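# Fit and lock the server's top cover

## Task

Seat the top cover on the server and get it latched, with no tool left inside the case. The cover latches once it is slid fully shut, either by pushing it firmly or while both release buttons are kept pressed.

## Robot and tools

Robot: two seven-joint arms, left_arm and right_arm, each with a two-finger gripper. A gripper's fingers point along its own +z axis and close along its own x axis. The reported end_effector_position is the point midway between the finger pads; the fingertips reach 17.5 mm past it.

Scene frame: origin at table-top height, midway between the nominal arm bases; +x points out over the table, +z up, and left_arm sits on the +y side (this has nothing to do with which side of an image it appears on). Calibrated bases: left_arm at (-0.049, +0.349, 0) m, right_arm at (+0.011, -0.308, 0) m, both turned only slightly about z. Reported hand poses can be off by a few centimetres, more at long reach.

One row = 18 numbers, each in [-1, 1], always covering both arms: left_arm dx, dy, dz, rx, ry, rz, left_gripper position, force_limit, speed, then the same nine for right_arm and right_gripper. The six pose numbers are offsets, not poses: they count from that arm's Hand target as it stood when the action or move began, along that Hand target's own axes. 1.0 equals 0.6 m for dx, dy, dz and 180 degrees for rx, ry, rz; the three r numbers together form one rotation vector. Sending six zeros asks the arm to return to its Hand target, which also closes any gap left when a gripper settled short. Each control step limits the commanded orientation to 32 degrees away from the measured one. A big turn of the gripper can swing the elbow.

The three gripper numbers are absolute settings, not offsets. position: +1 fully open (50 mm), about -0.65 pads touching, -1 to grip (close until something stops them). force_limit per pad: about 20 N at -1, 102 N at 0, 185 N at +1. speed: 20 mm/s at -1, 85 at 0, 150 at +1. Both start at +1. To leave a gripper unchanged, resend its last three numbers; a 0 is a real command. New force_limit or speed only takes effect after a position change of at least 0.01. To grip more gently, open first.

execute_actions(actions, cameras): actions is a list of actions; each action is a table of up to 15 rows, one per 1/30 s step, and a shorter table repeats its final row. Every row in an action is measured from the action's start pose, not from the previous row. Each action lasts 0.5 s. cameras lists camera names, ["all"], or []; images come back only for an empty actions list or when requested.

move(target, speed, blend, blocking, cameras): target is one 18-number row or a list of up to 15 rows; every row counts from the Hand targets at the start of the move. speed is path top speed in m/s, 0.002 to 0.5 (default 0.25); rotation is capped at twice that in rad/s and at 0.873 rad/s. blend (m) rounds corners between listed targets; 0 stops at each. blocking=false returns after about 0.5 s while the move continues. Paths are straight, at most 10 s, and do not avoid obstacles or the other arm. Gripper numbers of later targets are applied on arrival. The result adds a move: line with the ending (done, off_target, moving, held, fault) and limits (paced = pose clipped, held = steps withheld).

wait(seconds 0 to 10) lets the scene run with last commands held. stop brakes a running move; fingers keep going. zoom_image(camera, region=[x0, y0, x1, y1]) enlarges part of the latest image, at most 504 by 504 pixels. clear_fault(arm) clears a reported torque fault on left_arm or right_arm. finished_scene(scene) ends the scene with its integer number; it is final.

Cameras, all 672x504: cam_head_left, cam_head_right (a stereo pair on one bar), cam_high, cam_left_wrist, cam_right_wrist. Calibration numbers are given and may be off by a couple of degrees and millimetres.

Results: end_effector_position (m) and end_effector_quat_wxyz in the scene frame; Hand target (last commanded pose after clipping, the base for next offsets); Tool commands; joint positions, velocities and torques; Flange force along the gripper's x y z (includes held weight, has error). object_status: 0 moving, 1 blocked while opening, 2 blocked while closing (a grip), 3 reached the requested opening or pads met (usually nothing held). Opening in mm is about (250 - position_measured) times 0.202. Step readings list positions during action calls.

Avoid: driving a target past a firm contact (arms are stiff and will press very hard); fast impacts; dropping parts or letting anything leave the table; contact or pressing between the two arms, including one gripper closing on the other's fingers; joint torque beyond 104.5 N m (first four joints) or 51.3 N m (last three), which triggers a torque fault and halts the arm until clear_fault; long holding of loads or stretched poses, which heats motors (MOTOR HOT at 60 °C, an OVER-TEMPERATURE FAULT at 75 °C makes the arm sag). Clearance checks between arms may hold a command. To end a push, command the target back behind the gripper. Joint ranges: shoulder ±2.250, elbow ±2.580, wrist pitch ±2.100 rad; others wide.

Each tool is called after ">>>" as name(argument=value, ...) on one line, values as JSON.

## Session

>>> execute_actions(actions=[])

Scene clock: 0.00 s.
left_arm: end_effector_position=(+0.5851, +0.2493, +0.2618) position_measured=3 object_status=3 end_effector_quat_wxyz=(-0.074, +0.894, -0.318, +0.308) | right_arm: end_effector_position=(+0.7688, +0.0700, +0.2668) position_measured=3 object_status=3 end_effector_quat_wxyz=(-0.657, +0.722, -0.192, +0.103)
Joint positions: left_arm=[-0.258 0.431 0.468 1.662 -0.502 0.484 -0.142] | right_arm=[0.036 1.102 -0.371 1.087 -1.563 0.838 0.549]
Joint velocities: within noise
Joint torques (N m): no reading
Flange force (N): no reading
Hand target: left_arm +0.5851, +0.2493, +0.2618; -0.074, +0.894, -0.318, +0.308 | right_arm +0.7688, +0.0700, +0.2668; -0.657, +0.722, -0.192, +0.103
Tool commands: left_gripper/position=+1.0 left_gripper/force_limit=+1.0 left_gripper/speed=+1.0 right_gripper/position=+1.0 right_gripper/force_limit=+1.0 right_gripper/speed=+1.0

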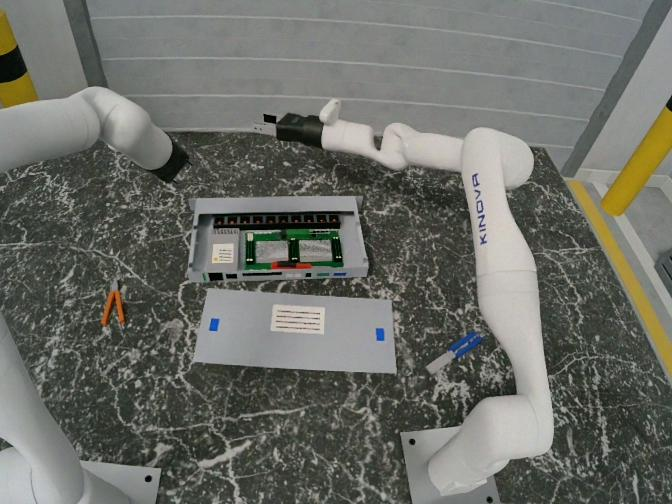

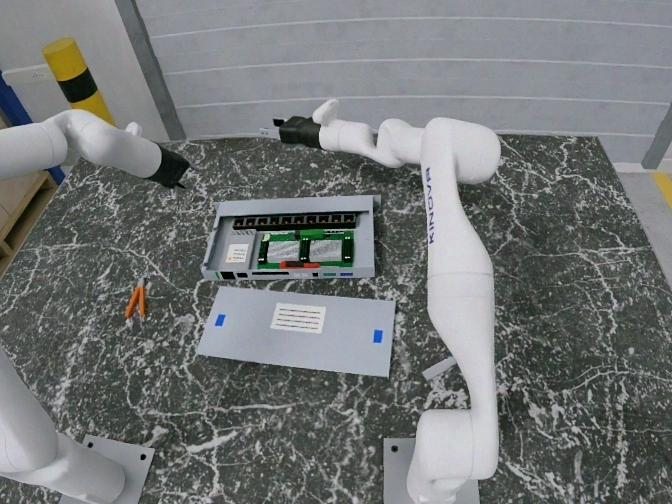

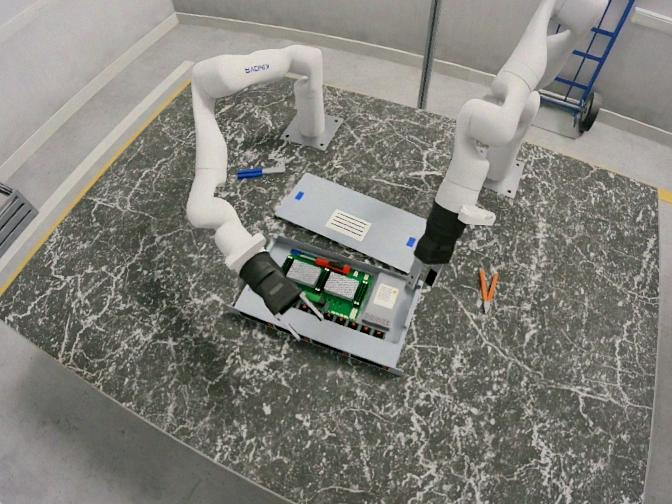

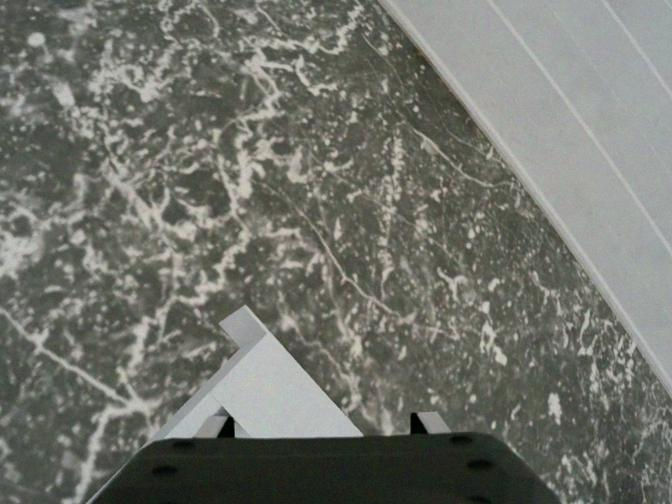

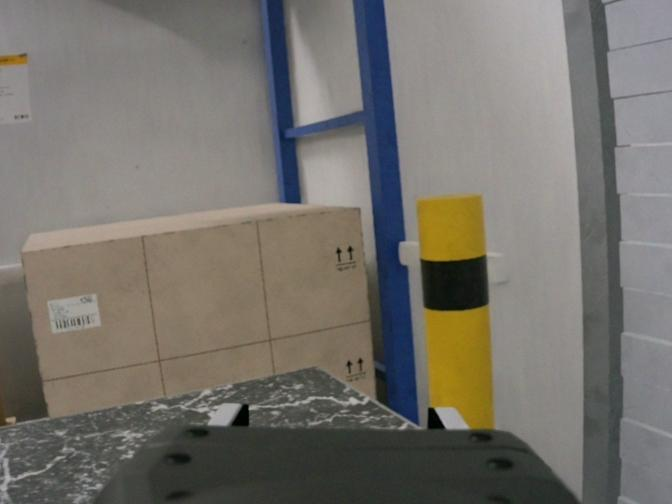

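>>> zoom_image(camera="cam_head_left", region=[170, 180, 410, 390])

>>> zoom_image(camera="cam_high", region=[210, 160, 510, 385])

>>> zoom_image(camera="cam_head_right", region=[180, 180, 410, 390])

Scaled by 2.100 from the camera's 672x504 image, which has a finer 960x720 frame.

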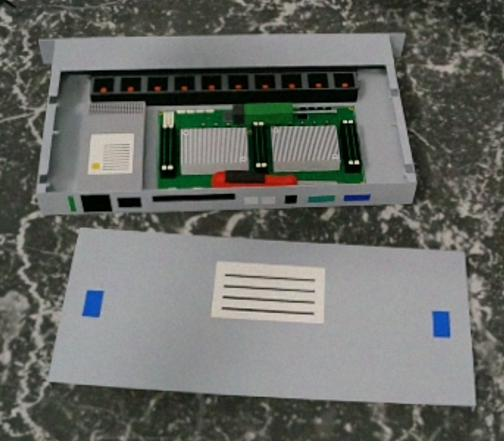

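Scaled by 1.680 from the camera's 672x504 image, which has a finer 960x720 frame.

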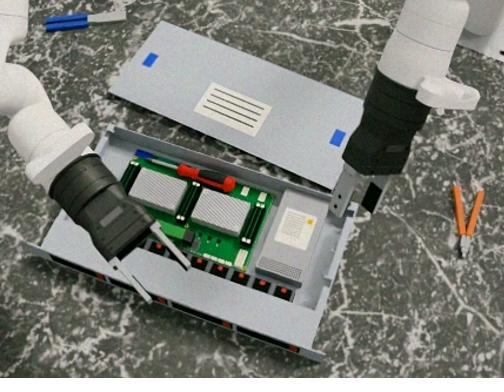

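Scaled by 2.191 from the camera's 672x504 image, which has a finer 960x720 frame.

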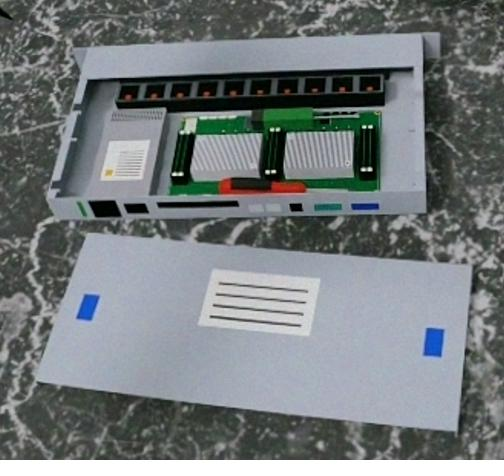

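>>> zoom_image(camera="cam_high", region=[240, 230, 410, 350])

>>> zoom_image(camera="cam_head_left", region=[185, 190, 375, 290])

>>> zoom_image(camera="cam_head_right", region=[195, 280, 400, 385])

Scaled by 2.965 from the camera's 672x504 image, which has a finer 960x720 frame.

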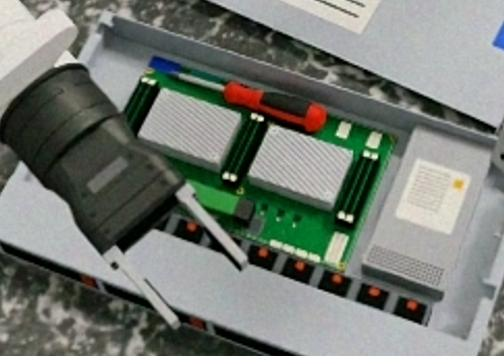

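Scaled by 2.653 from the camera's 672x504 image, which has a finer 960x720 frame.

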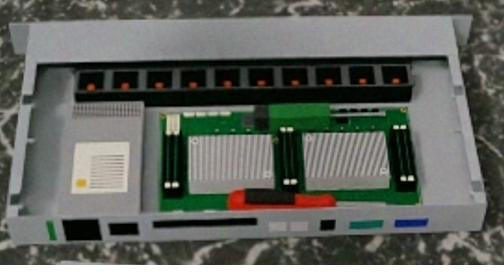

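Scaled by 2.459 from the camera's 672x504 image, which has a finer 960x720 frame.

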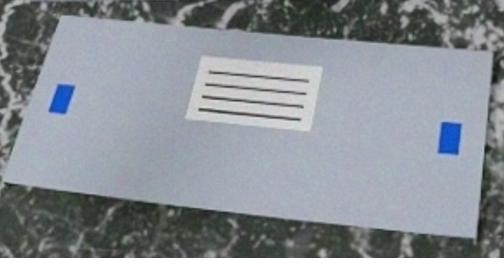

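>>> move(target=[-0.4092,0.2158,-0.0507,-0.2847,0.1581,0.1637,1,1,1,-0.3357,0.0815,-0.2972,-0.460,-0.0912,-0.1557,1,1,1], cameras=["all"])

Scene clock: 84.73 s.
left_arm: end_effector_position=(+0.3499, +0.3002, +0.1202) position_measured=3 object_status=3 end_effector_quat_wxyz=(+0.316, +0.633, -0.632, +0.316) | right_arm: end_effector_position=(+0.5081, -0.0120, +0.2599) position_measured=3 object_status=3 end_effector_quat_wxyz=(+0.000, +0.999, +0.040, +0.000)
Joint positions: left_arm=[-1.297 1.29 1.33 1.863 -0.373 0.947 -1.491] | right_arm=[-0.684 0.693 0.315 0.968 -0.2 1.506 -0.38]
Joint torques (N m): left_arm=[1.9 -15.14 11.34 -1.12 2.31 -0.13 0.23] | right_arm=[0.8 -21.35 1.75 -8.7 0.11 -0.19 -0.08]
Flange force (N): left_arm=[-3.1 2.7 -1.7] | right_arm=[-0.6 -1.2 -2.9]
Hand target: left_arm +0.3499, +0.3001, +0.1202; +0.316, +0.633, -0.632, +0.316 | right_arm +0.5080, -0.0120, +0.2599; +0.000, +0.999, +0.040, +0.000
Off the commanded pose: left_arm 0.000 m, 0 deg | right_arm 0.000 m, 0 deg.
move: done
camera_calibration:
cam_left_wrist: T_world_to_cam=[[-0.0376562, -0.585876, 0.809525, 0.0932074], [-0.999198, 0.0110512, -0.038481, 0.415049], [0.0135989, -0.810325, -0.585823, 0.476445], [0, 0, 0, 1]] pos_world=[0.411747, 0.436097, 0.21963]
cam_right_wrist: T_world_to_cam=[[0.997145, 0.0731505, -0.0187523, -0.501311], [0.0734341, -0.997189, 0.0149092, -0.00410743], [-0.017609, -0.0162437, -0.999713, 0.435098], [0, 0, 0, 1]] pos_world=[0.507842, 0.0396428, 0.425634]

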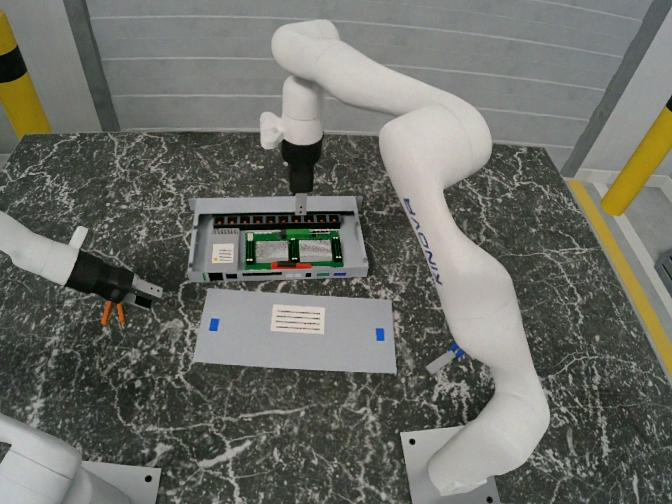

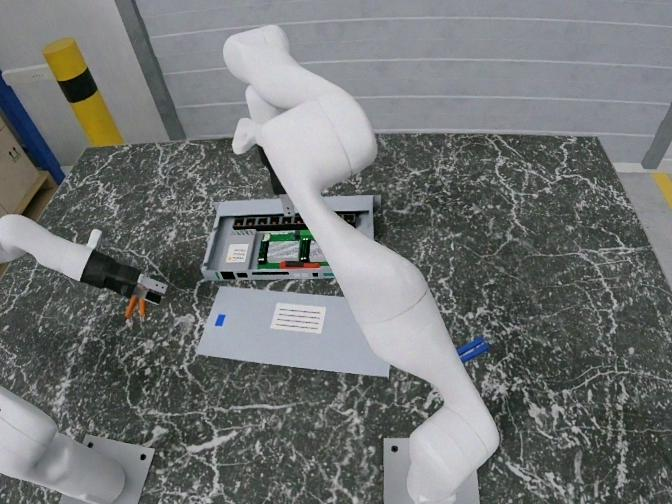

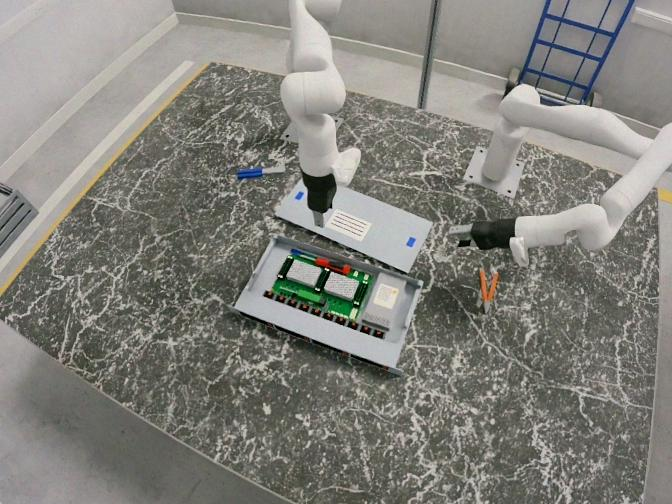

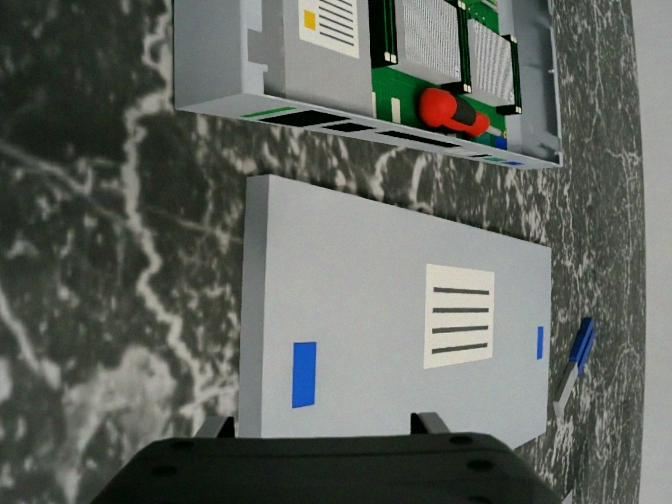

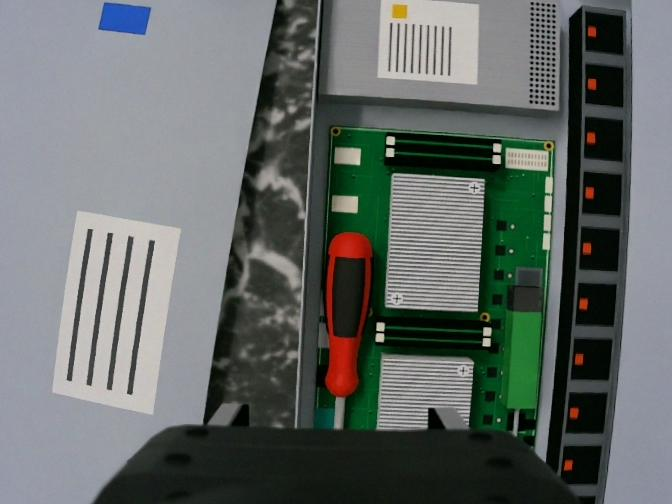

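>>> zoom_image(camera="cam_right_wrist", region=[300, 220, 600, 445])

>>> zoom_image(camera="cam_left_wrist", region=[160, 0, 600, 330])

>>> zoom_image(camera="cam_high", region=[220, 170, 450, 380])

Scaled by 1.680.

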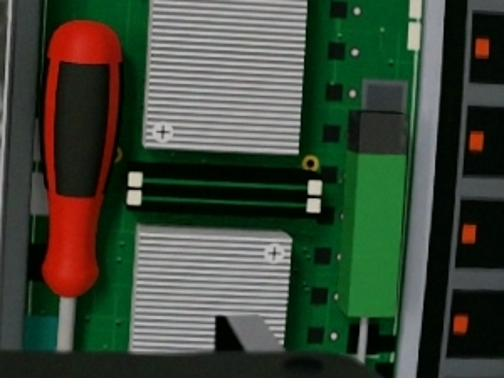

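Scaled by 1.145.

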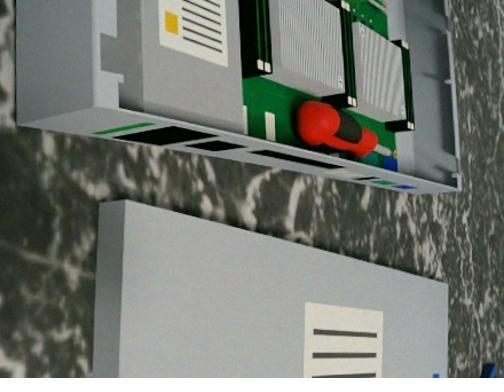

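Scaled by 2.191 from the camera's 672x504 image, which has a finer 960x720 frame.

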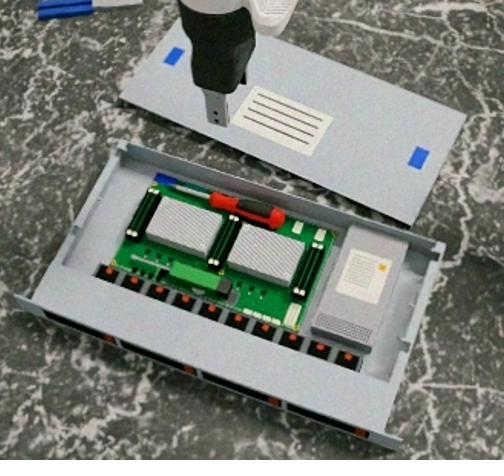

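>>> zoom_image(camera="cam_head_left", region=[250, 215, 350, 275])

>>> zoom_image(camera="cam_high", region=[260, 270, 350, 325])

>>> zoom_image(camera="cam_high", region=[220, 155, 300, 195])

Scaled by 5.040 from the camera's 672x504 image, which has a finer 960x720 frame.

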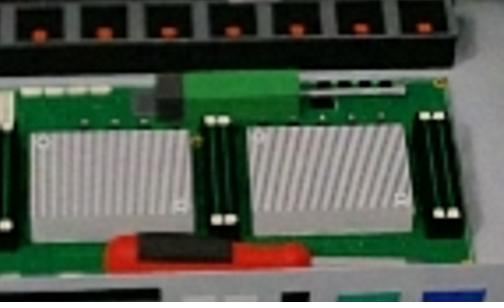

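Scaled by 5.600 from the camera's 672x504 image, which has a finer 960x720 frame.

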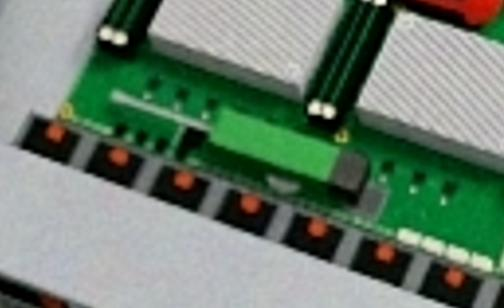

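Scaled by 6.300 from the camera's 672x504 image, which has a finer 960x720 frame.

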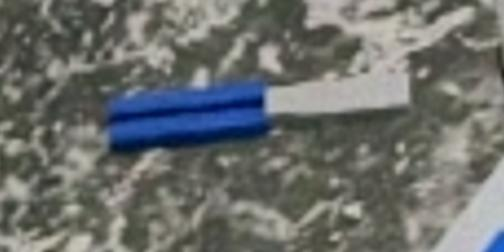

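>>> zoom_image(camera="cam_right_wrist", region=[280, 220, 400, 440])

>>> zoom_image(camera="cam_left_wrist", region=[380, 60, 560, 180])

Scaled by 2.291.

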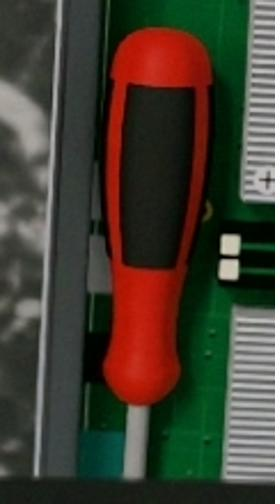

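Scaled by 2.800.

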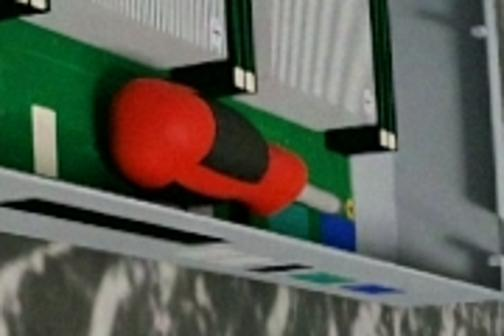

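>>> zoom_image(camera="cam_head_left", region=[60, 240, 180, 330])

>>> zoom_image(camera="cam_high", region=[430, 200, 550, 290])

>>> zoom_image(camera="cam_head_left", region=[260, 150, 340, 220])

Scaled by 4.200 from the camera's 672x504 image, which has a finer 960x720 frame.

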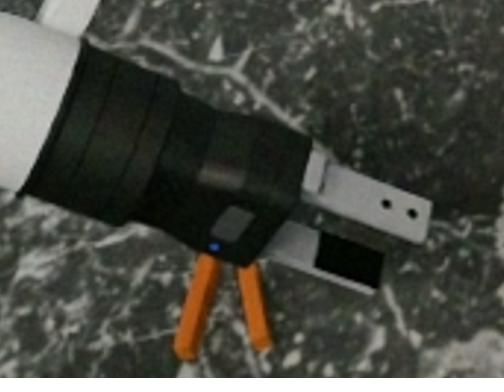

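Scaled by 4.200 from the camera's 672x504 image, which has a finer 960x720 frame.

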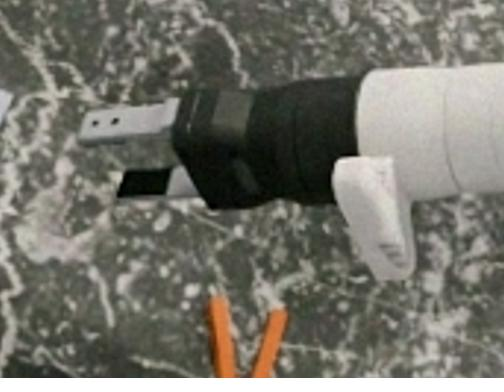

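Scaled by 6.300 from the camera's 672x504 image, which has a finer 960x720 frame.

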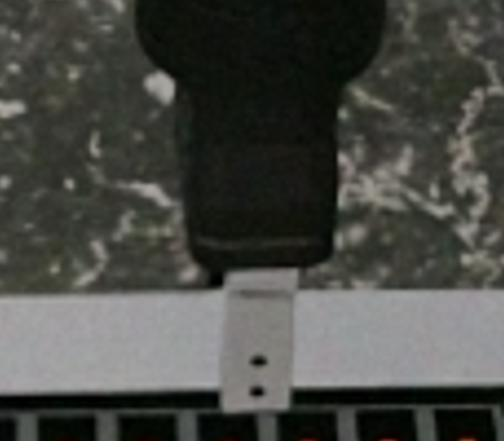

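>>> zoom_image(camera="cam_head_left", region=[185, 340, 265, 400])

>>> zoom_image(camera="cam_high", region=[350, 215, 440, 280])

>>> zoom_image(camera="cam_left_wrist", region=[220, 160, 340, 440])

Scaled by 6.300 from the camera's 672x504 image, which has a finer 960x720 frame.

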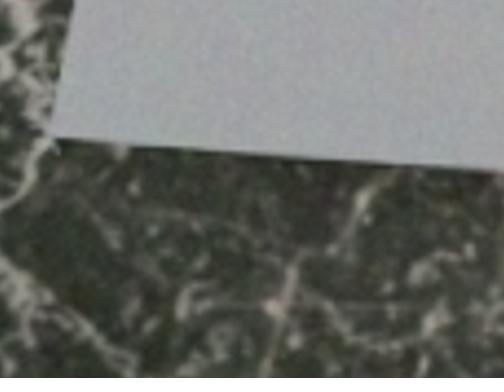

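Scaled by 5.600 from the camera's 672x504 image, which has a finer 960x720 frame.

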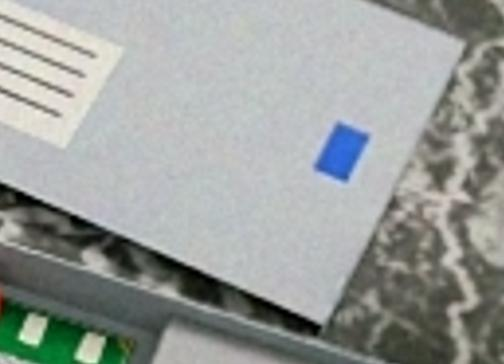

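Scaled by 1.800.

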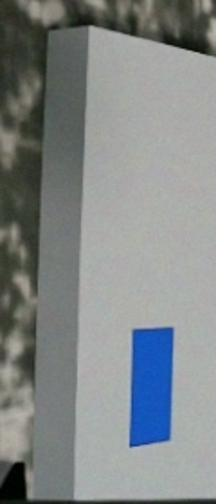

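>>> move(target=[0,0,0,0,0,0,1,1,1,0.0006,0.0402,0.2917,0,0,0.0175,0.208,-0.7,0], cameras=["cam_right_wrist"])

Scene clock: 276.63 s.
left_arm: end_effector_position=(+0.3499, +0.3001, +0.1202) position_measured=3 object_status=3 end_effector_quat_wxyz=(+0.316, +0.633, -0.632, +0.316) | right_arm: end_effector_position=(+0.5104, -0.0359, +0.0849) position_measured=121 object_status=3 end_effector_quat_wxyz=(+0.000, +1.000, +0.012, +0.000)
Joint positions: left_arm=[-1.297 1.29 1.33 1.863 -0.373 0.947 -1.491] | right_arm=[-0.661 0.811 0.29 1.334 -0.244 1.031 -0.342]
Joint torques (N m): left_arm=[1.75 -15.18 11.33 -1.17 2.32 -0.14 0.23] | right_arm=[0.75 -21.67 2.12 -7.23 0.18 -0.2 -0.1]
Flange force (N): left_arm=[-3.0 2.5 -1.5] | right_arm=[0.1 -1.5 -3.2]
Hand target: left_arm +0.3499, +0.3001, +0.1202; +0.316, +0.633, -0.632, +0.316 | right_arm +0.5104, -0.0360, +0.0849; +0.000, +1.000, +0.012, +0.000
Off the commanded pose: left_arm 0.000 m, 0 deg | right_arm 0.000 m, 0 deg.
move: done
camera_calibration:
cam_right_wrist: T_world_to_cam=[[0.999656, 0.0183958, -0.0186741, -0.50845], [0.0186723, -0.999717, 0.0147404, 0.00241082], [-0.0183977, -0.015084, -0.999717, 0.260237], [0, 0, 0, 1]] pos_world=[0.513018, 0.0156889, 0.250633]
Images, in order (width x height): cam_right_wrist 672x504.

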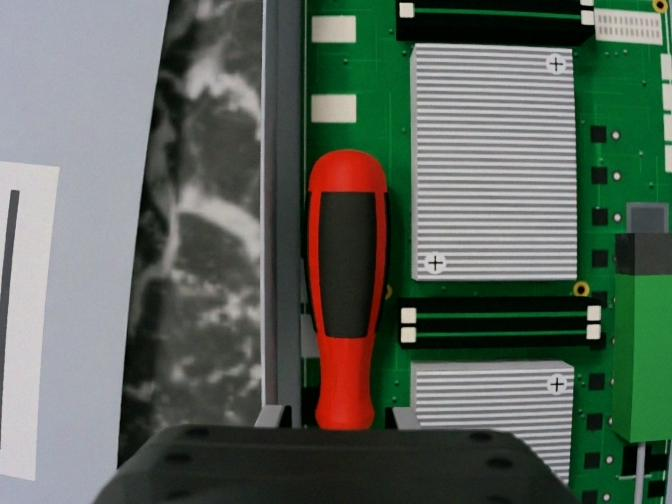

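>>> move(target=[0,0,0,0,0,0,1,1,1,0.0037,-0.0233,0.0417,0,0,0,0.109,-0.7,0], cameras=["cam_right_wrist"])

Scene clock: 297.43 s.
left_arm: end_effector_position=(+0.3499, +0.3001, +0.1202) position_measured=3 object_status=3 end_effector_quat_wxyz=(+0.316, +0.633, -0.632, +0.316) | right_arm: end_effector_position=(+0.5123, -0.0219, +0.0599) position_measured=137 object_status=3 end_effector_quat_wxyz=(+0.000, +1.000, +0.012, +0.000)
Joint positions: left_arm=[-1.297 1.29 1.33 1.863 -0.373 0.947 -1.491] | right_arm=[-0.673 0.861 0.282 1.319 -0.254 0.996 -0.357]
Joint torques (N m): left_arm=[1.82 -15.25 11.36 -1.16 2.33 -0.16 0.26] | right_arm=[0.75 -22.17 2.2 -7.08 0.15 -0.17 -0.07]
Flange force (N): left_arm=[-3.2 2.6 -1.6] | right_arm=[-0.1 -1.5 -3.1]
Hand target: left_arm +0.3499, +0.3001, +0.1202; +0.316, +0.633, -0.632, +0.316 | right_arm +0.5122, -0.0219, +0.0599; +0.000, +1.000, +0.012, +0.000
Off the commanded pose: left_arm 0.000 m, 0 deg | right_arm 0.000 m, 0 deg.
move: done
camera_calibration:
cam_right_wrist: T_world_to_cam=[[0.999656, 0.0182949, -0.0187731, -0.51105], [0.0185728, -0.999719, 0.014739, 0.0167925], [-0.0184982, -0.0150826, -0.999715, 0.235441], [0, 0, 0, 1]] pos_world=[0.514918, 0.0296884, 0.225533]
Images, in order (width x height): cam_right_wrist 672x504.

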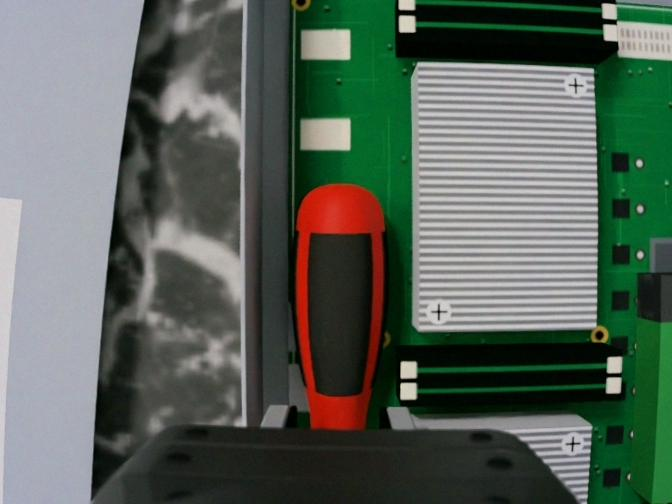

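>>> move(target=[0,0,0,0,0,0,1,1,1,-0.0008,0,0.0467,0,0,0,0.109,-0.7,0], speed=0.05)

Scene clock: 310.17 s.
left_arm: end_effector_position=(+0.3499, +0.3001, +0.1202) position_measured=3 object_status=3 end_effector_quat_wxyz=(+0.316, +0.633, -0.632, +0.316) | right_arm: end_effector_position=(+0.5113, -0.0212, +0.0387) position_measured=137 object_status=3 end_effector_quat_wxyz=(-0.002, +1.000, +0.012, +0.001)
Joint positions: left_arm=[-1.297 1.29 1.33 1.863 -0.373 0.947 -1.491] | right_arm=[-0.669 0.887 0.271 1.341 -0.264 0.945 -0.35]
Joint torques (N m): left_arm=[1.85 -15.18 11.33 -1.18 2.34 -0.11 0.25] | right_arm=[-3.46 77.2 -14.83 2.04 -5.05 -25.82 0.14]
Flange force (N): left_arm=[-3.1 2.8 -1.5] | right_arm=[-74.4 45.6 -212.9]
Hand target: left_arm +0.3499, +0.3001, +0.1202; +0.316, +0.633, -0.632, +0.316 | right_arm +0.5118, -0.0219, +0.0319; +0.000, +1.000, +0.012, +0.000
Off the commanded pose: left_arm 0.000 m, 0 deg | right_arm 0.007 m, 0 deg.
TORQUE WARNING: the torque sensor of joint 2 (shoulder) of the right arm reached its warning level (56.7 N m). A warning alone does not stop the arm.
move: off_target (right_arm)

>>> move(target=[0,0,0,0,0,0,1,1,1,-0.0008,0,-0.0158,0,0,0,0.109,-0.7,0], speed=0.1, cameras=["cam_right_wrist", "cam_head_left", "cam_high"])

>>> zoom_image(camera="cam_high", region=[280, 230, 370, 300])

>>> zoom_image(camera="cam_head_left", region=[250, 215, 340, 285])

Scene clock: 315.50 s.
left_arm: end_effector_position=(+0.3499, +0.3001, +0.1202) position_measured=3 object_status=3 end_effector_quat_wxyz=(+0.316, +0.633, -0.632, +0.316) | right_arm: end_effector_position=(+0.5114, -0.0219, +0.0413) position_measured=137 object_status=3 end_effector_quat_wxyz=(+0.000, +1.000, +0.012, +0.000)
Joint positions: left_arm=[-1.297 1.29 1.33 1.863 -0.373 0.947 -1.491] | right_arm=[-0.671 0.885 0.273 1.337 -0.259 0.954 -0.354]
Joint torques (N m): left_arm=[1.79 -15.19 11.28 -1.16 2.33 -0.09 0.27] | right_arm=[-1.2 36.45 -8.11 19.75 -0.69 1.73 -0.02]
Flange force (N): left_arm=[-3.0 2.6 -1.5] | right_arm=[1.8 1.1 -104.4]
Hand target: left_arm +0.3499, +0.3001, +0.1202; +0.316, +0.633, -0.632, +0.316 | right_arm +0.5113, -0.0220, +0.0413; +0.000, +1.000, +0.012, +0.000
Off the commanded pose: left_arm 0.000 m, 0 deg | right_arm 0.000 m, 0 deg.
TORQUE WARNING: the torque sensor of joint 2 (shoulder) of the right arm reached its warning level (56.7 N m). A warning alone does not stop the arm.
move: done
camera_calibration:
cam_right_wrist: T_world_to_cam=[[0.999655, 0.0184957, -0.0186752, -0.510528], [0.0187721, -0.999715, 0.0147399, 0.0170814], [-0.0183972, -0.0150854, -0.999717, 0.21678], [0, 0, 0, 1]] pos_world=[0.514019, 0.0297893, 0.206933]
Images, in order (width x height): cam_head_left 672x504, cam_high 672x504, cam_right_wrist 672x504.

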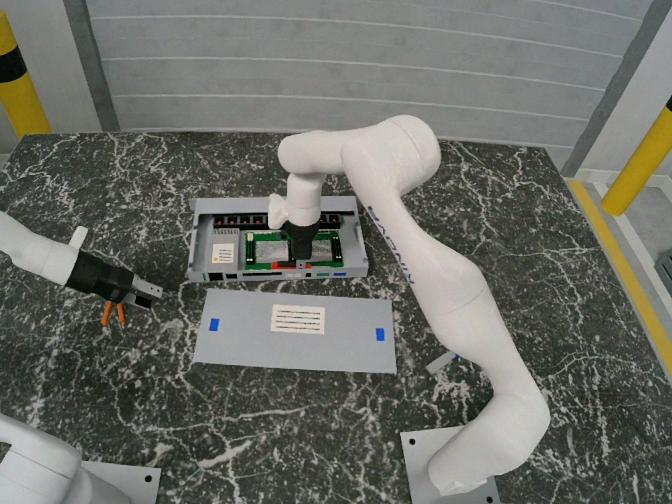

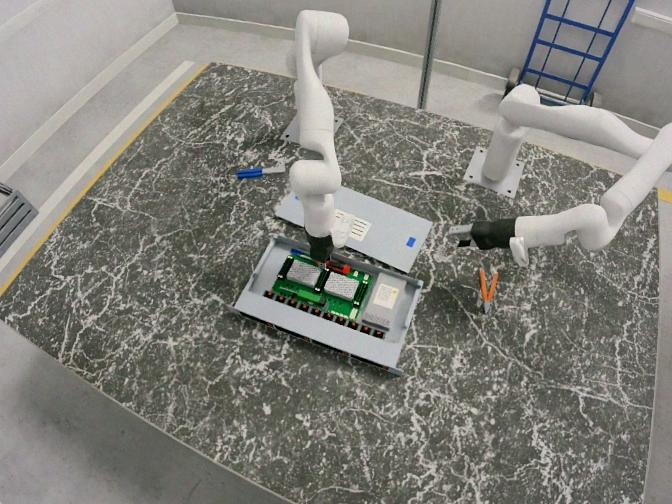

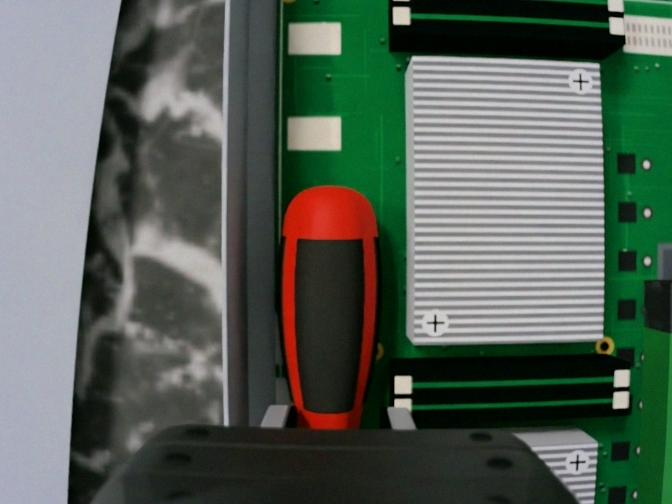

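Scaled by 5.600 from the camera's 672x504 image, which has a finer 960x720 frame.

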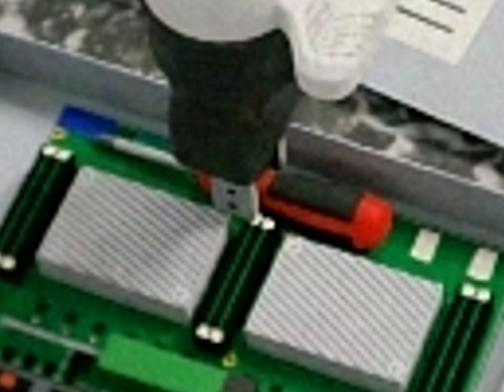

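Scaled by 5.600 from the camera's 672x504 image, which has a finer 960x720 frame.

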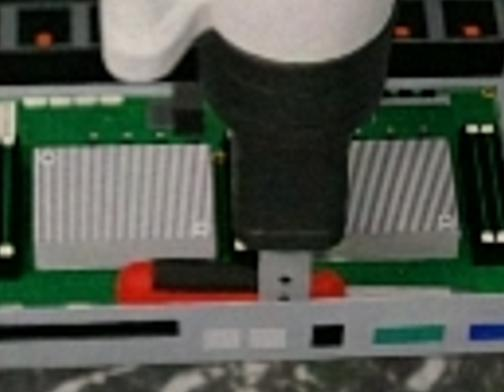

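>>> move(target=[[0,0,0,0,0,0,1,1,1,0,0,-0.01,0,0,0,0.109,-0.7,0],[0,0,0,0,0,0,1,1,1,-0.0025,0.01,-0.01,0,0,0,0.109,-0.7,0],[0,0,0,0,0,0,1,1,1,-0.0025,0.01,0.0055,0,0,0,0.109,-0.7,0]], speed=0.05, cameras=["cam_right_wrist"])

Scene clock: 339.17 s.
left_arm: end_effector_position=(+0.3499, +0.3001, +0.1202) position_measured=3 object_status=3 end_effector_quat_wxyz=(+0.316, +0.633, -0.632, +0.316) | right_arm: end_effector_position=(+0.5099, -0.0280, +0.0380) position_measured=137 object_status=3 end_effector_quat_wxyz=(+0.000, +1.000, +0.012, +0.000)
Joint positions: left_arm=[-1.297 1.29 1.33 1.863 -0.373 0.947 -1.491] | right_arm=[-0.664 0.881 0.271 1.358 -0.259 0.937 -0.344]
Joint torques (N m): left_arm=[1.83 -15.14 11.25 -1.17 2.36 -0.14 0.19] | right_arm=[0.83 -22.19 2.2 -6.78 0.12 -0.18 -0.08]
Flange force (N): left_arm=[-2.9 2.7 -1.6] | right_arm=[-0.1 -1.7 -3.0]
Hand target: left_arm +0.3499, +0.3001, +0.1202; +0.316, +0.633, -0.632, +0.316 | right_arm +0.5099, -0.0280, +0.0380; +0.000, +1.000, +0.012, +0.000
Off the commanded pose: left_arm 0.000 m, 0 deg | right_arm 0.000 m, 0 deg.
move: done
camera_calibration:
cam_right_wrist: T_world_to_cam=[[0.999653, 0.0183918, -0.0188759, -0.50903], [0.0186731, -0.999716, 0.0148366, 0.0109888], [-0.0185977, -0.0151839, -0.999712, 0.213466], [0, 0, 0, 1]] pos_world=[0.512618, 0.0235889, 0.203633]
Images, in order (width x height): cam_right_wrist 672x504.

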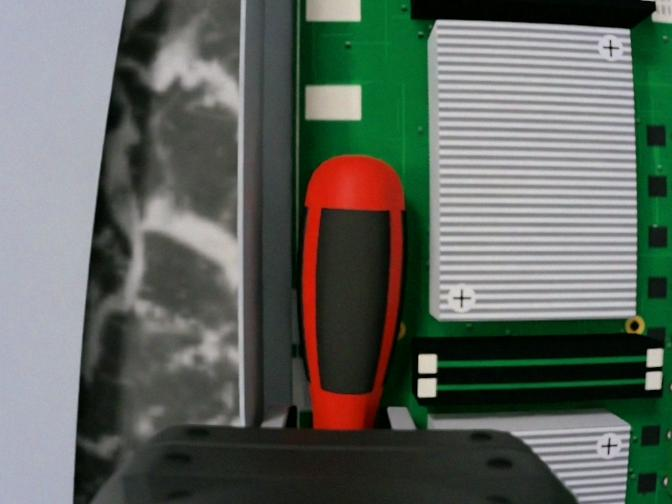

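>>> move(target=[0,0,0,0,0,0,1,1,1,0.0007,0,0.0083,0,0,0,0.109,-0.7,0], speed=0.04)

Scene clock: 347.63 s.
left_arm: end_effector_position=(+0.3499, +0.3001, +0.1202) position_measured=3 object_status=3 end_effector_quat_wxyz=(+0.316, +0.633, -0.632, +0.316) | right_arm: end_effector_position=(+0.5104, -0.0280, +0.0331) position_measured=137 object_status=3 end_effector_quat_wxyz=(+0.000, +1.000, +0.012, +0.000)
Joint positions: left_arm=[-1.297 1.29 1.33 1.863 -0.373 0.947 -1.491] | right_arm=[-0.662 0.889 0.269 1.359 -0.261 0.927 -0.342]
Joint torques (N m): left_arm=[1.81 -15.14 11.28 -1.21 2.31 -0.13 0.24] | right_arm=[0.76 -22.23 2.18 -6.75 0.14 -0.17 -0.07]
Flange force (N): left_arm=[-2.9 2.8 -1.6] | right_arm=[-0.1 -1.5 -3.0]
Hand target: left_arm +0.3499, +0.3001, +0.1202; +0.316, +0.633, -0.632, +0.316 | right_arm +0.5104, -0.0280, +0.0331; +0.000, +1.000, +0.012, +0.000
Off the commanded pose: left_arm 0.000 m, 0 deg | right_arm 0.000 m, 0 deg.
move: done

>>> move(target=[[0,0,0,0,0,0,1,1,1,0,0,0,0,0,0,-1,-0.7,0],[0,0,0,0,0,0,1,1,1,0,0,-0.25,0,0,0,-1,-0.7,0]], speed=0.2, cameras=["cam_right_wrist", "cam_head_left", "cam_high"])

Scene clock: 353.97 s.
left_arm: end_effector_position=(+0.3499, +0.3001, +0.1202) position_measured=3 object_status=3 end_effector_quat_wxyz=(+0.316, +0.633, -0.632, +0.316) | right_arm: end_effector_position=(+0.5103, -0.0280, +0.1831) position_measured=162 object_status=2 end_effector_quat_wxyz=(+0.000, +1.000, +0.012, +0.000)
Joint positions: left_arm=[-1.297 1.29 1.33 1.863 -0.373 0.947 -1.491] | right_arm=[-0.676 0.717 0.314 1.177 -0.214 1.278 -0.384]
Joint torques (N m): left_arm=[1.83 -15.16 11.28 -1.16 2.32 -0.13 0.24] | right_arm=[0.79 -21.75 1.98 -8.53 0.16 -0.21 -0.12]
Flange force (N): left_arm=[-3.0 2.6 -1.6] | right_arm=[-0.4 -1.3 -2.2]
Hand target: left_arm +0.3499, +0.3001, +0.1202; +0.316, +0.633, -0.632, +0.316 | right_arm +0.5103, -0.0280, +0.1830; +0.000, +1.000, +0.012, +0.000
Off the commanded pose: left_arm 0.000 m, 0 deg | right_arm 0.000 m, 0 deg.
move: done
camera_calibration:
cam_right_wrist: T_world_to_cam=[[0.999655, 0.0183948, -0.0187741, -0.50663], [0.0186727, -0.999717, 0.0147385, 0.00896482], [-0.0184977, -0.015084, -0.999715, 0.358478], [0, 0, 0, 1]] pos_world=[0.512918, 0.0236889, 0.348733]
Images, in order (width x height): cam_head_left 672x504, cam_high 672x504, cam_right_wrist 672x504.

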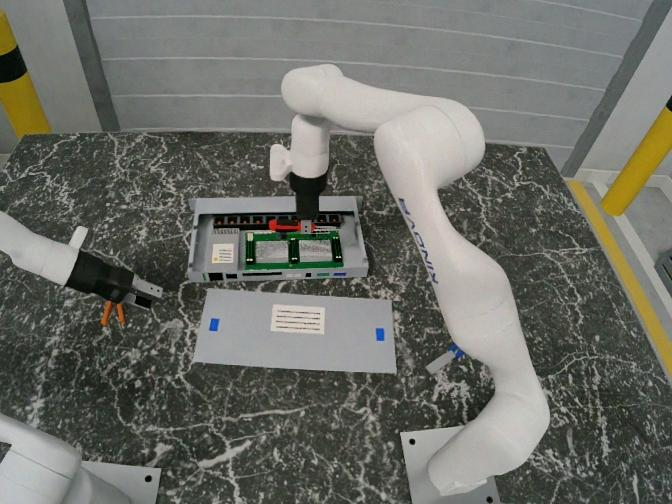

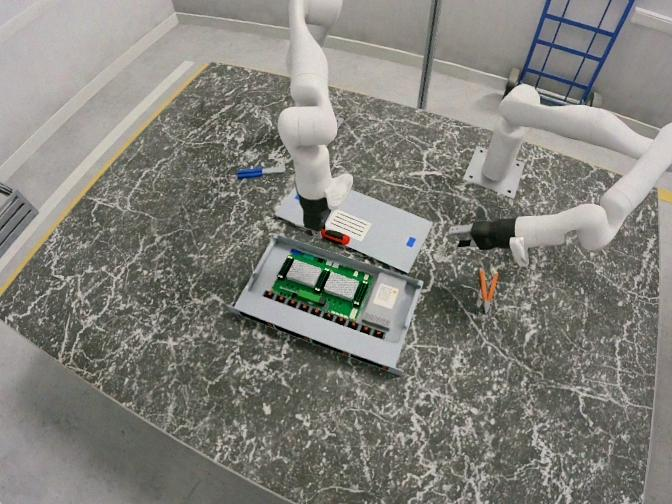

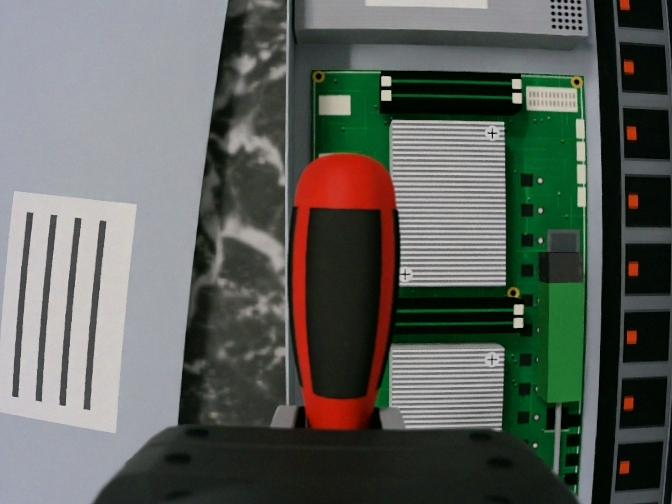

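>>> move(target=[[0,0,0,0,0,0,1,1,1,-0.0157,0.6531,0,0,0,0,-1,-0.7,0],[0,0,0,0,0,0,1,1,1,-0.0157,0.6531,0.255,0,0,0,0.4,-0.7,0],[0,0,0,0,0,0,1,1,1,-0.0157,0.6531,0.055,0,0,0,0.4,-0.7,0],[0,0,0,0,0,0,1,1,1,0.1843,0.0078,0.1633,0,0,0,0.4,-0.7,0]], speed=[0.35,0.12,0.3,0.35], cameras=["cam_right_wrist", "cam_head_left", "cam_high"])

Scene clock: 374.47 s.
left_arm: end_effector_position=(+0.3499, +0.3001, +0.1202) position_measured=3 object_status=3 end_effector_quat_wxyz=(+0.316, +0.633, -0.632, +0.316) | right_arm: end_effector_position=(+0.6210, -0.0299, +0.0851) position_measured=92 object_status=3 end_effector_quat_wxyz=(+0.000, +1.000, +0.012, +0.000)
Joint positions: left_arm=[-1.297 1.29 1.33 1.863 -0.373 0.947 -1.491] | right_arm=[-0.53 1.066 0.312 0.778 -0.281 1.328 -0.317]
Joint torques (N m): left_arm=[1.81 -15.16 11.3 -1.18 2.27 -0.13 0.22] | right_arm=[0.76 -26.09 2.06 -8.28 0.12 -0.21 -0.06]
Flange force (N): left_arm=[-2.8 2.7 -1.6] | right_arm=[0.1 -1.4 -2.8]
Hand target: left_arm +0.3499, +0.3001, +0.1202; +0.316, +0.633, -0.632, +0.316 | right_arm +0.6210, -0.0299, +0.0851; +0.000, +1.000, +0.012, +0.000
Off the commanded pose: left_arm 0.000 m, 0 deg | right_arm 0.000 m, 0 deg.
move: done
camera_calibration:
cam_right_wrist: T_world_to_cam=[[0.999655, 0.0183928, -0.0187759, -0.619194], [0.0186727, -0.999716, 0.0148385, 0.00631572], [-0.0184977, -0.0151839, -0.999714, 0.262528], [0, 0, 0, 1]] pos_world=[0.623718, 0.0216889, 0.250733]
Images, in order (width x height): cam_head_left 672x504, cam_high 672x504, cam_right_wrist 672x504.

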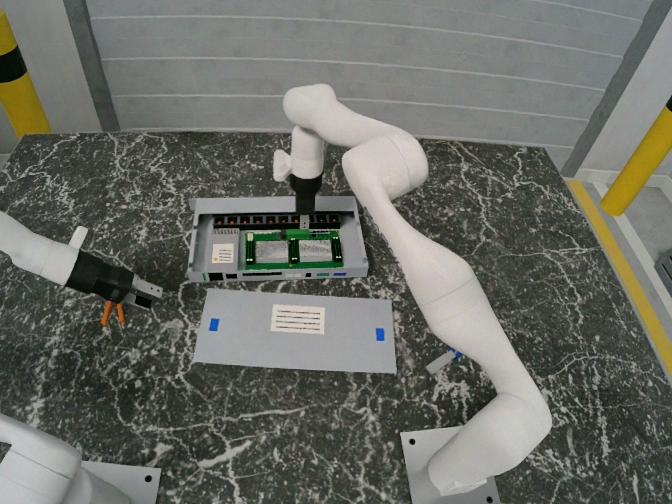

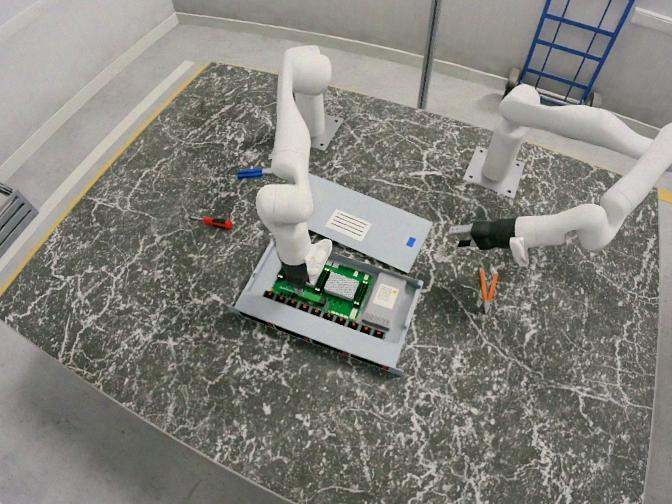

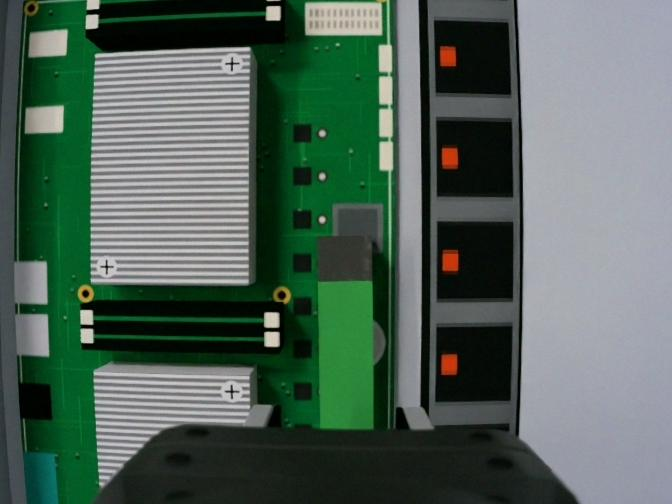

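>>> move(target=[[0,0,0,0,0,0,1,1,1,0.0037,-0.0133,0.05,0,0,0,0.208,-0.7,0],[0,0,0,0,0,0,1,1,1,0.0037,-0.0133,0.0918,0,0,0,0.208,-0.7,0]], speed=[0.15,0.05], cameras=["cam_right_wrist"])

>>> zoom_image(camera="cam_right_wrist", region=[220, 180, 470, 440])

Scene clock: 395.40 s.
left_arm: end_effector_position=(+0.3499, +0.3001, +0.1202) position_measured=3 object_status=3 end_effector_quat_wxyz=(+0.316, +0.633, -0.632, +0.316) | right_arm: end_effector_position=(+0.6231, -0.0218, +0.0300) position_measured=121 object_status=3 end_effector_quat_wxyz=(+0.000, +1.000, +0.012, +0.000)
Joint positions: left_arm=[-1.297 1.29 1.33 1.863 -0.373 0.947 -1.491] | right_arm=[-0.538 1.138 0.302 0.801 -0.29 1.234 -0.32]
Joint torques (N m): left_arm=[1.82 -15.16 11.31 -1.12 2.34 -0.11 0.24] | right_arm=[0.7 -26.58 2.11 -7.97 0.14 -0.16 -0.09]
Flange force (N): left_arm=[-3.0 2.5 -1.6] | right_arm=[0.6 -1.4 -2.5]
Hand target: left_arm +0.3499, +0.3001, +0.1202; +0.316, +0.633, -0.632, +0.316 | right_arm +0.6231, -0.0219, +0.0300; +0.000, +1.000, +0.012, +0.000
Off the commanded pose: left_arm 0.000 m, 0 deg | right_arm 0.000 m, 0 deg.
move: done
camera_calibration:
cam_right_wrist: T_world_to_cam=[[0.999655, 0.0183948, -0.0187741, -0.622376], [0.0186727, -0.999717, 0.0147385, 0.0152118], [-0.0184977, -0.015084, -0.999715, 0.207701], [0, 0, 0, 1]] pos_world=[0.625718, 0.0297889, 0.195733]
Images, in order (width x height): cam_right_wrist 672x504.

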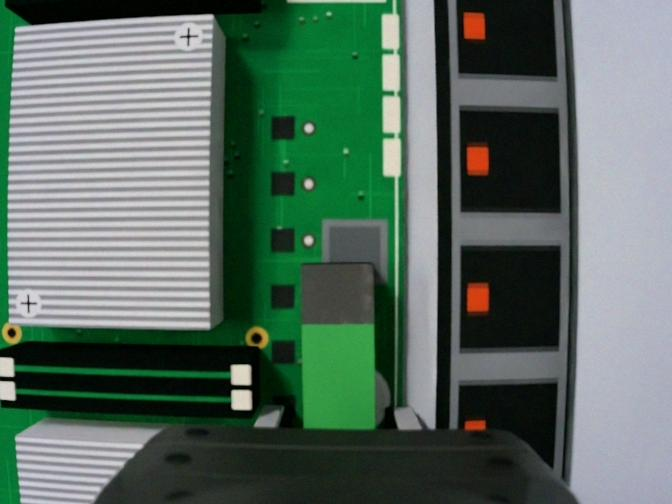

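Scaled by 1.938.

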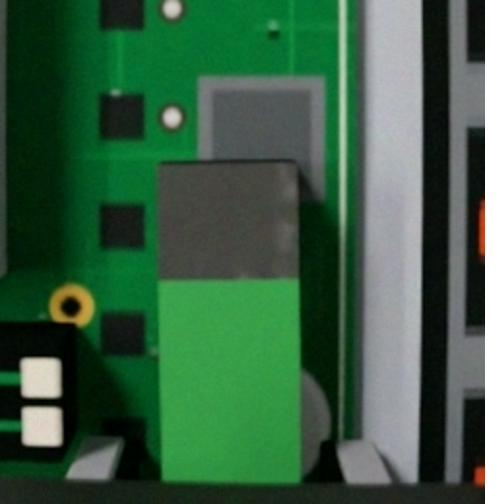

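>>> move(target=[[0,0,0,0,0,0,1,1,1,0,0,0,0,0,0,-1,-0.7,0],[0,0,0,0,0,0,1,1,1,0,0,-0.2,0,0,0,-1,-0.7,0]], speed=0.2, cameras=["cam_right_wrist"])

Scene clock: 409.43 s.
left_arm: end_effector_position=(+0.3499, +0.3001, +0.1202) position_measured=3 object_status=3 end_effector_quat_wxyz=(+0.316, +0.633, -0.632, +0.316) | right_arm: end_effector_position=(+0.6230, -0.0220, +0.1501) position_measured=164 object_status=2 end_effector_quat_wxyz=(+0.000, +1.000, +0.012, +0.000)
Joint positions: left_arm=[-1.297 1.29 1.33 1.863 -0.373 0.947 -1.491] | right_arm=[-0.522 1.045 0.322 0.609 -0.278 1.512 -0.351]
Joint torques (N m): left_arm=[1.79 -15.16 11.3 -1.14 2.35 -0.15 0.25] | right_arm=[0.76 -26.47 1.77 -8.59 0.18 -0.18 -0.07]
Flange force (N): left_arm=[-3.0 2.5 -1.6] | right_arm=[0.5 -1.5 -2.5]
Hand target: left_arm +0.3499, +0.3001, +0.1202; +0.316, +0.633, -0.632, +0.316 | right_arm +0.6230, -0.0219, +0.1500; +0.000, +1.000, +0.012, +0.000
Off the commanded pose: left_arm 0.000 m, 0 deg | right_arm 0.000 m, 0 deg.
move: done
camera_calibration:
cam_right_wrist: T_world_to_cam=[[0.999658, 0.0182935, -0.018675, -0.620151], [0.0185718, -0.999717, 0.0148408, 0.0133736], [-0.0183982, -0.0151825, -0.999715, 0.327607], [0, 0, 0, 1]] pos_world=[0.625718, 0.0296884, 0.315734]
Images, in order (width x height): cam_right_wrist 672x504.

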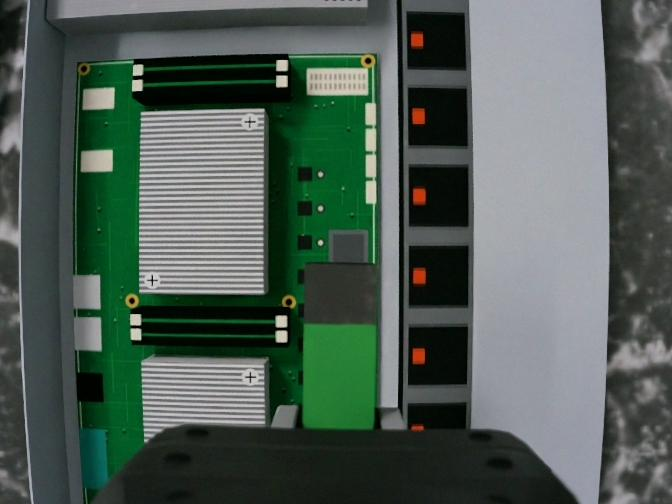

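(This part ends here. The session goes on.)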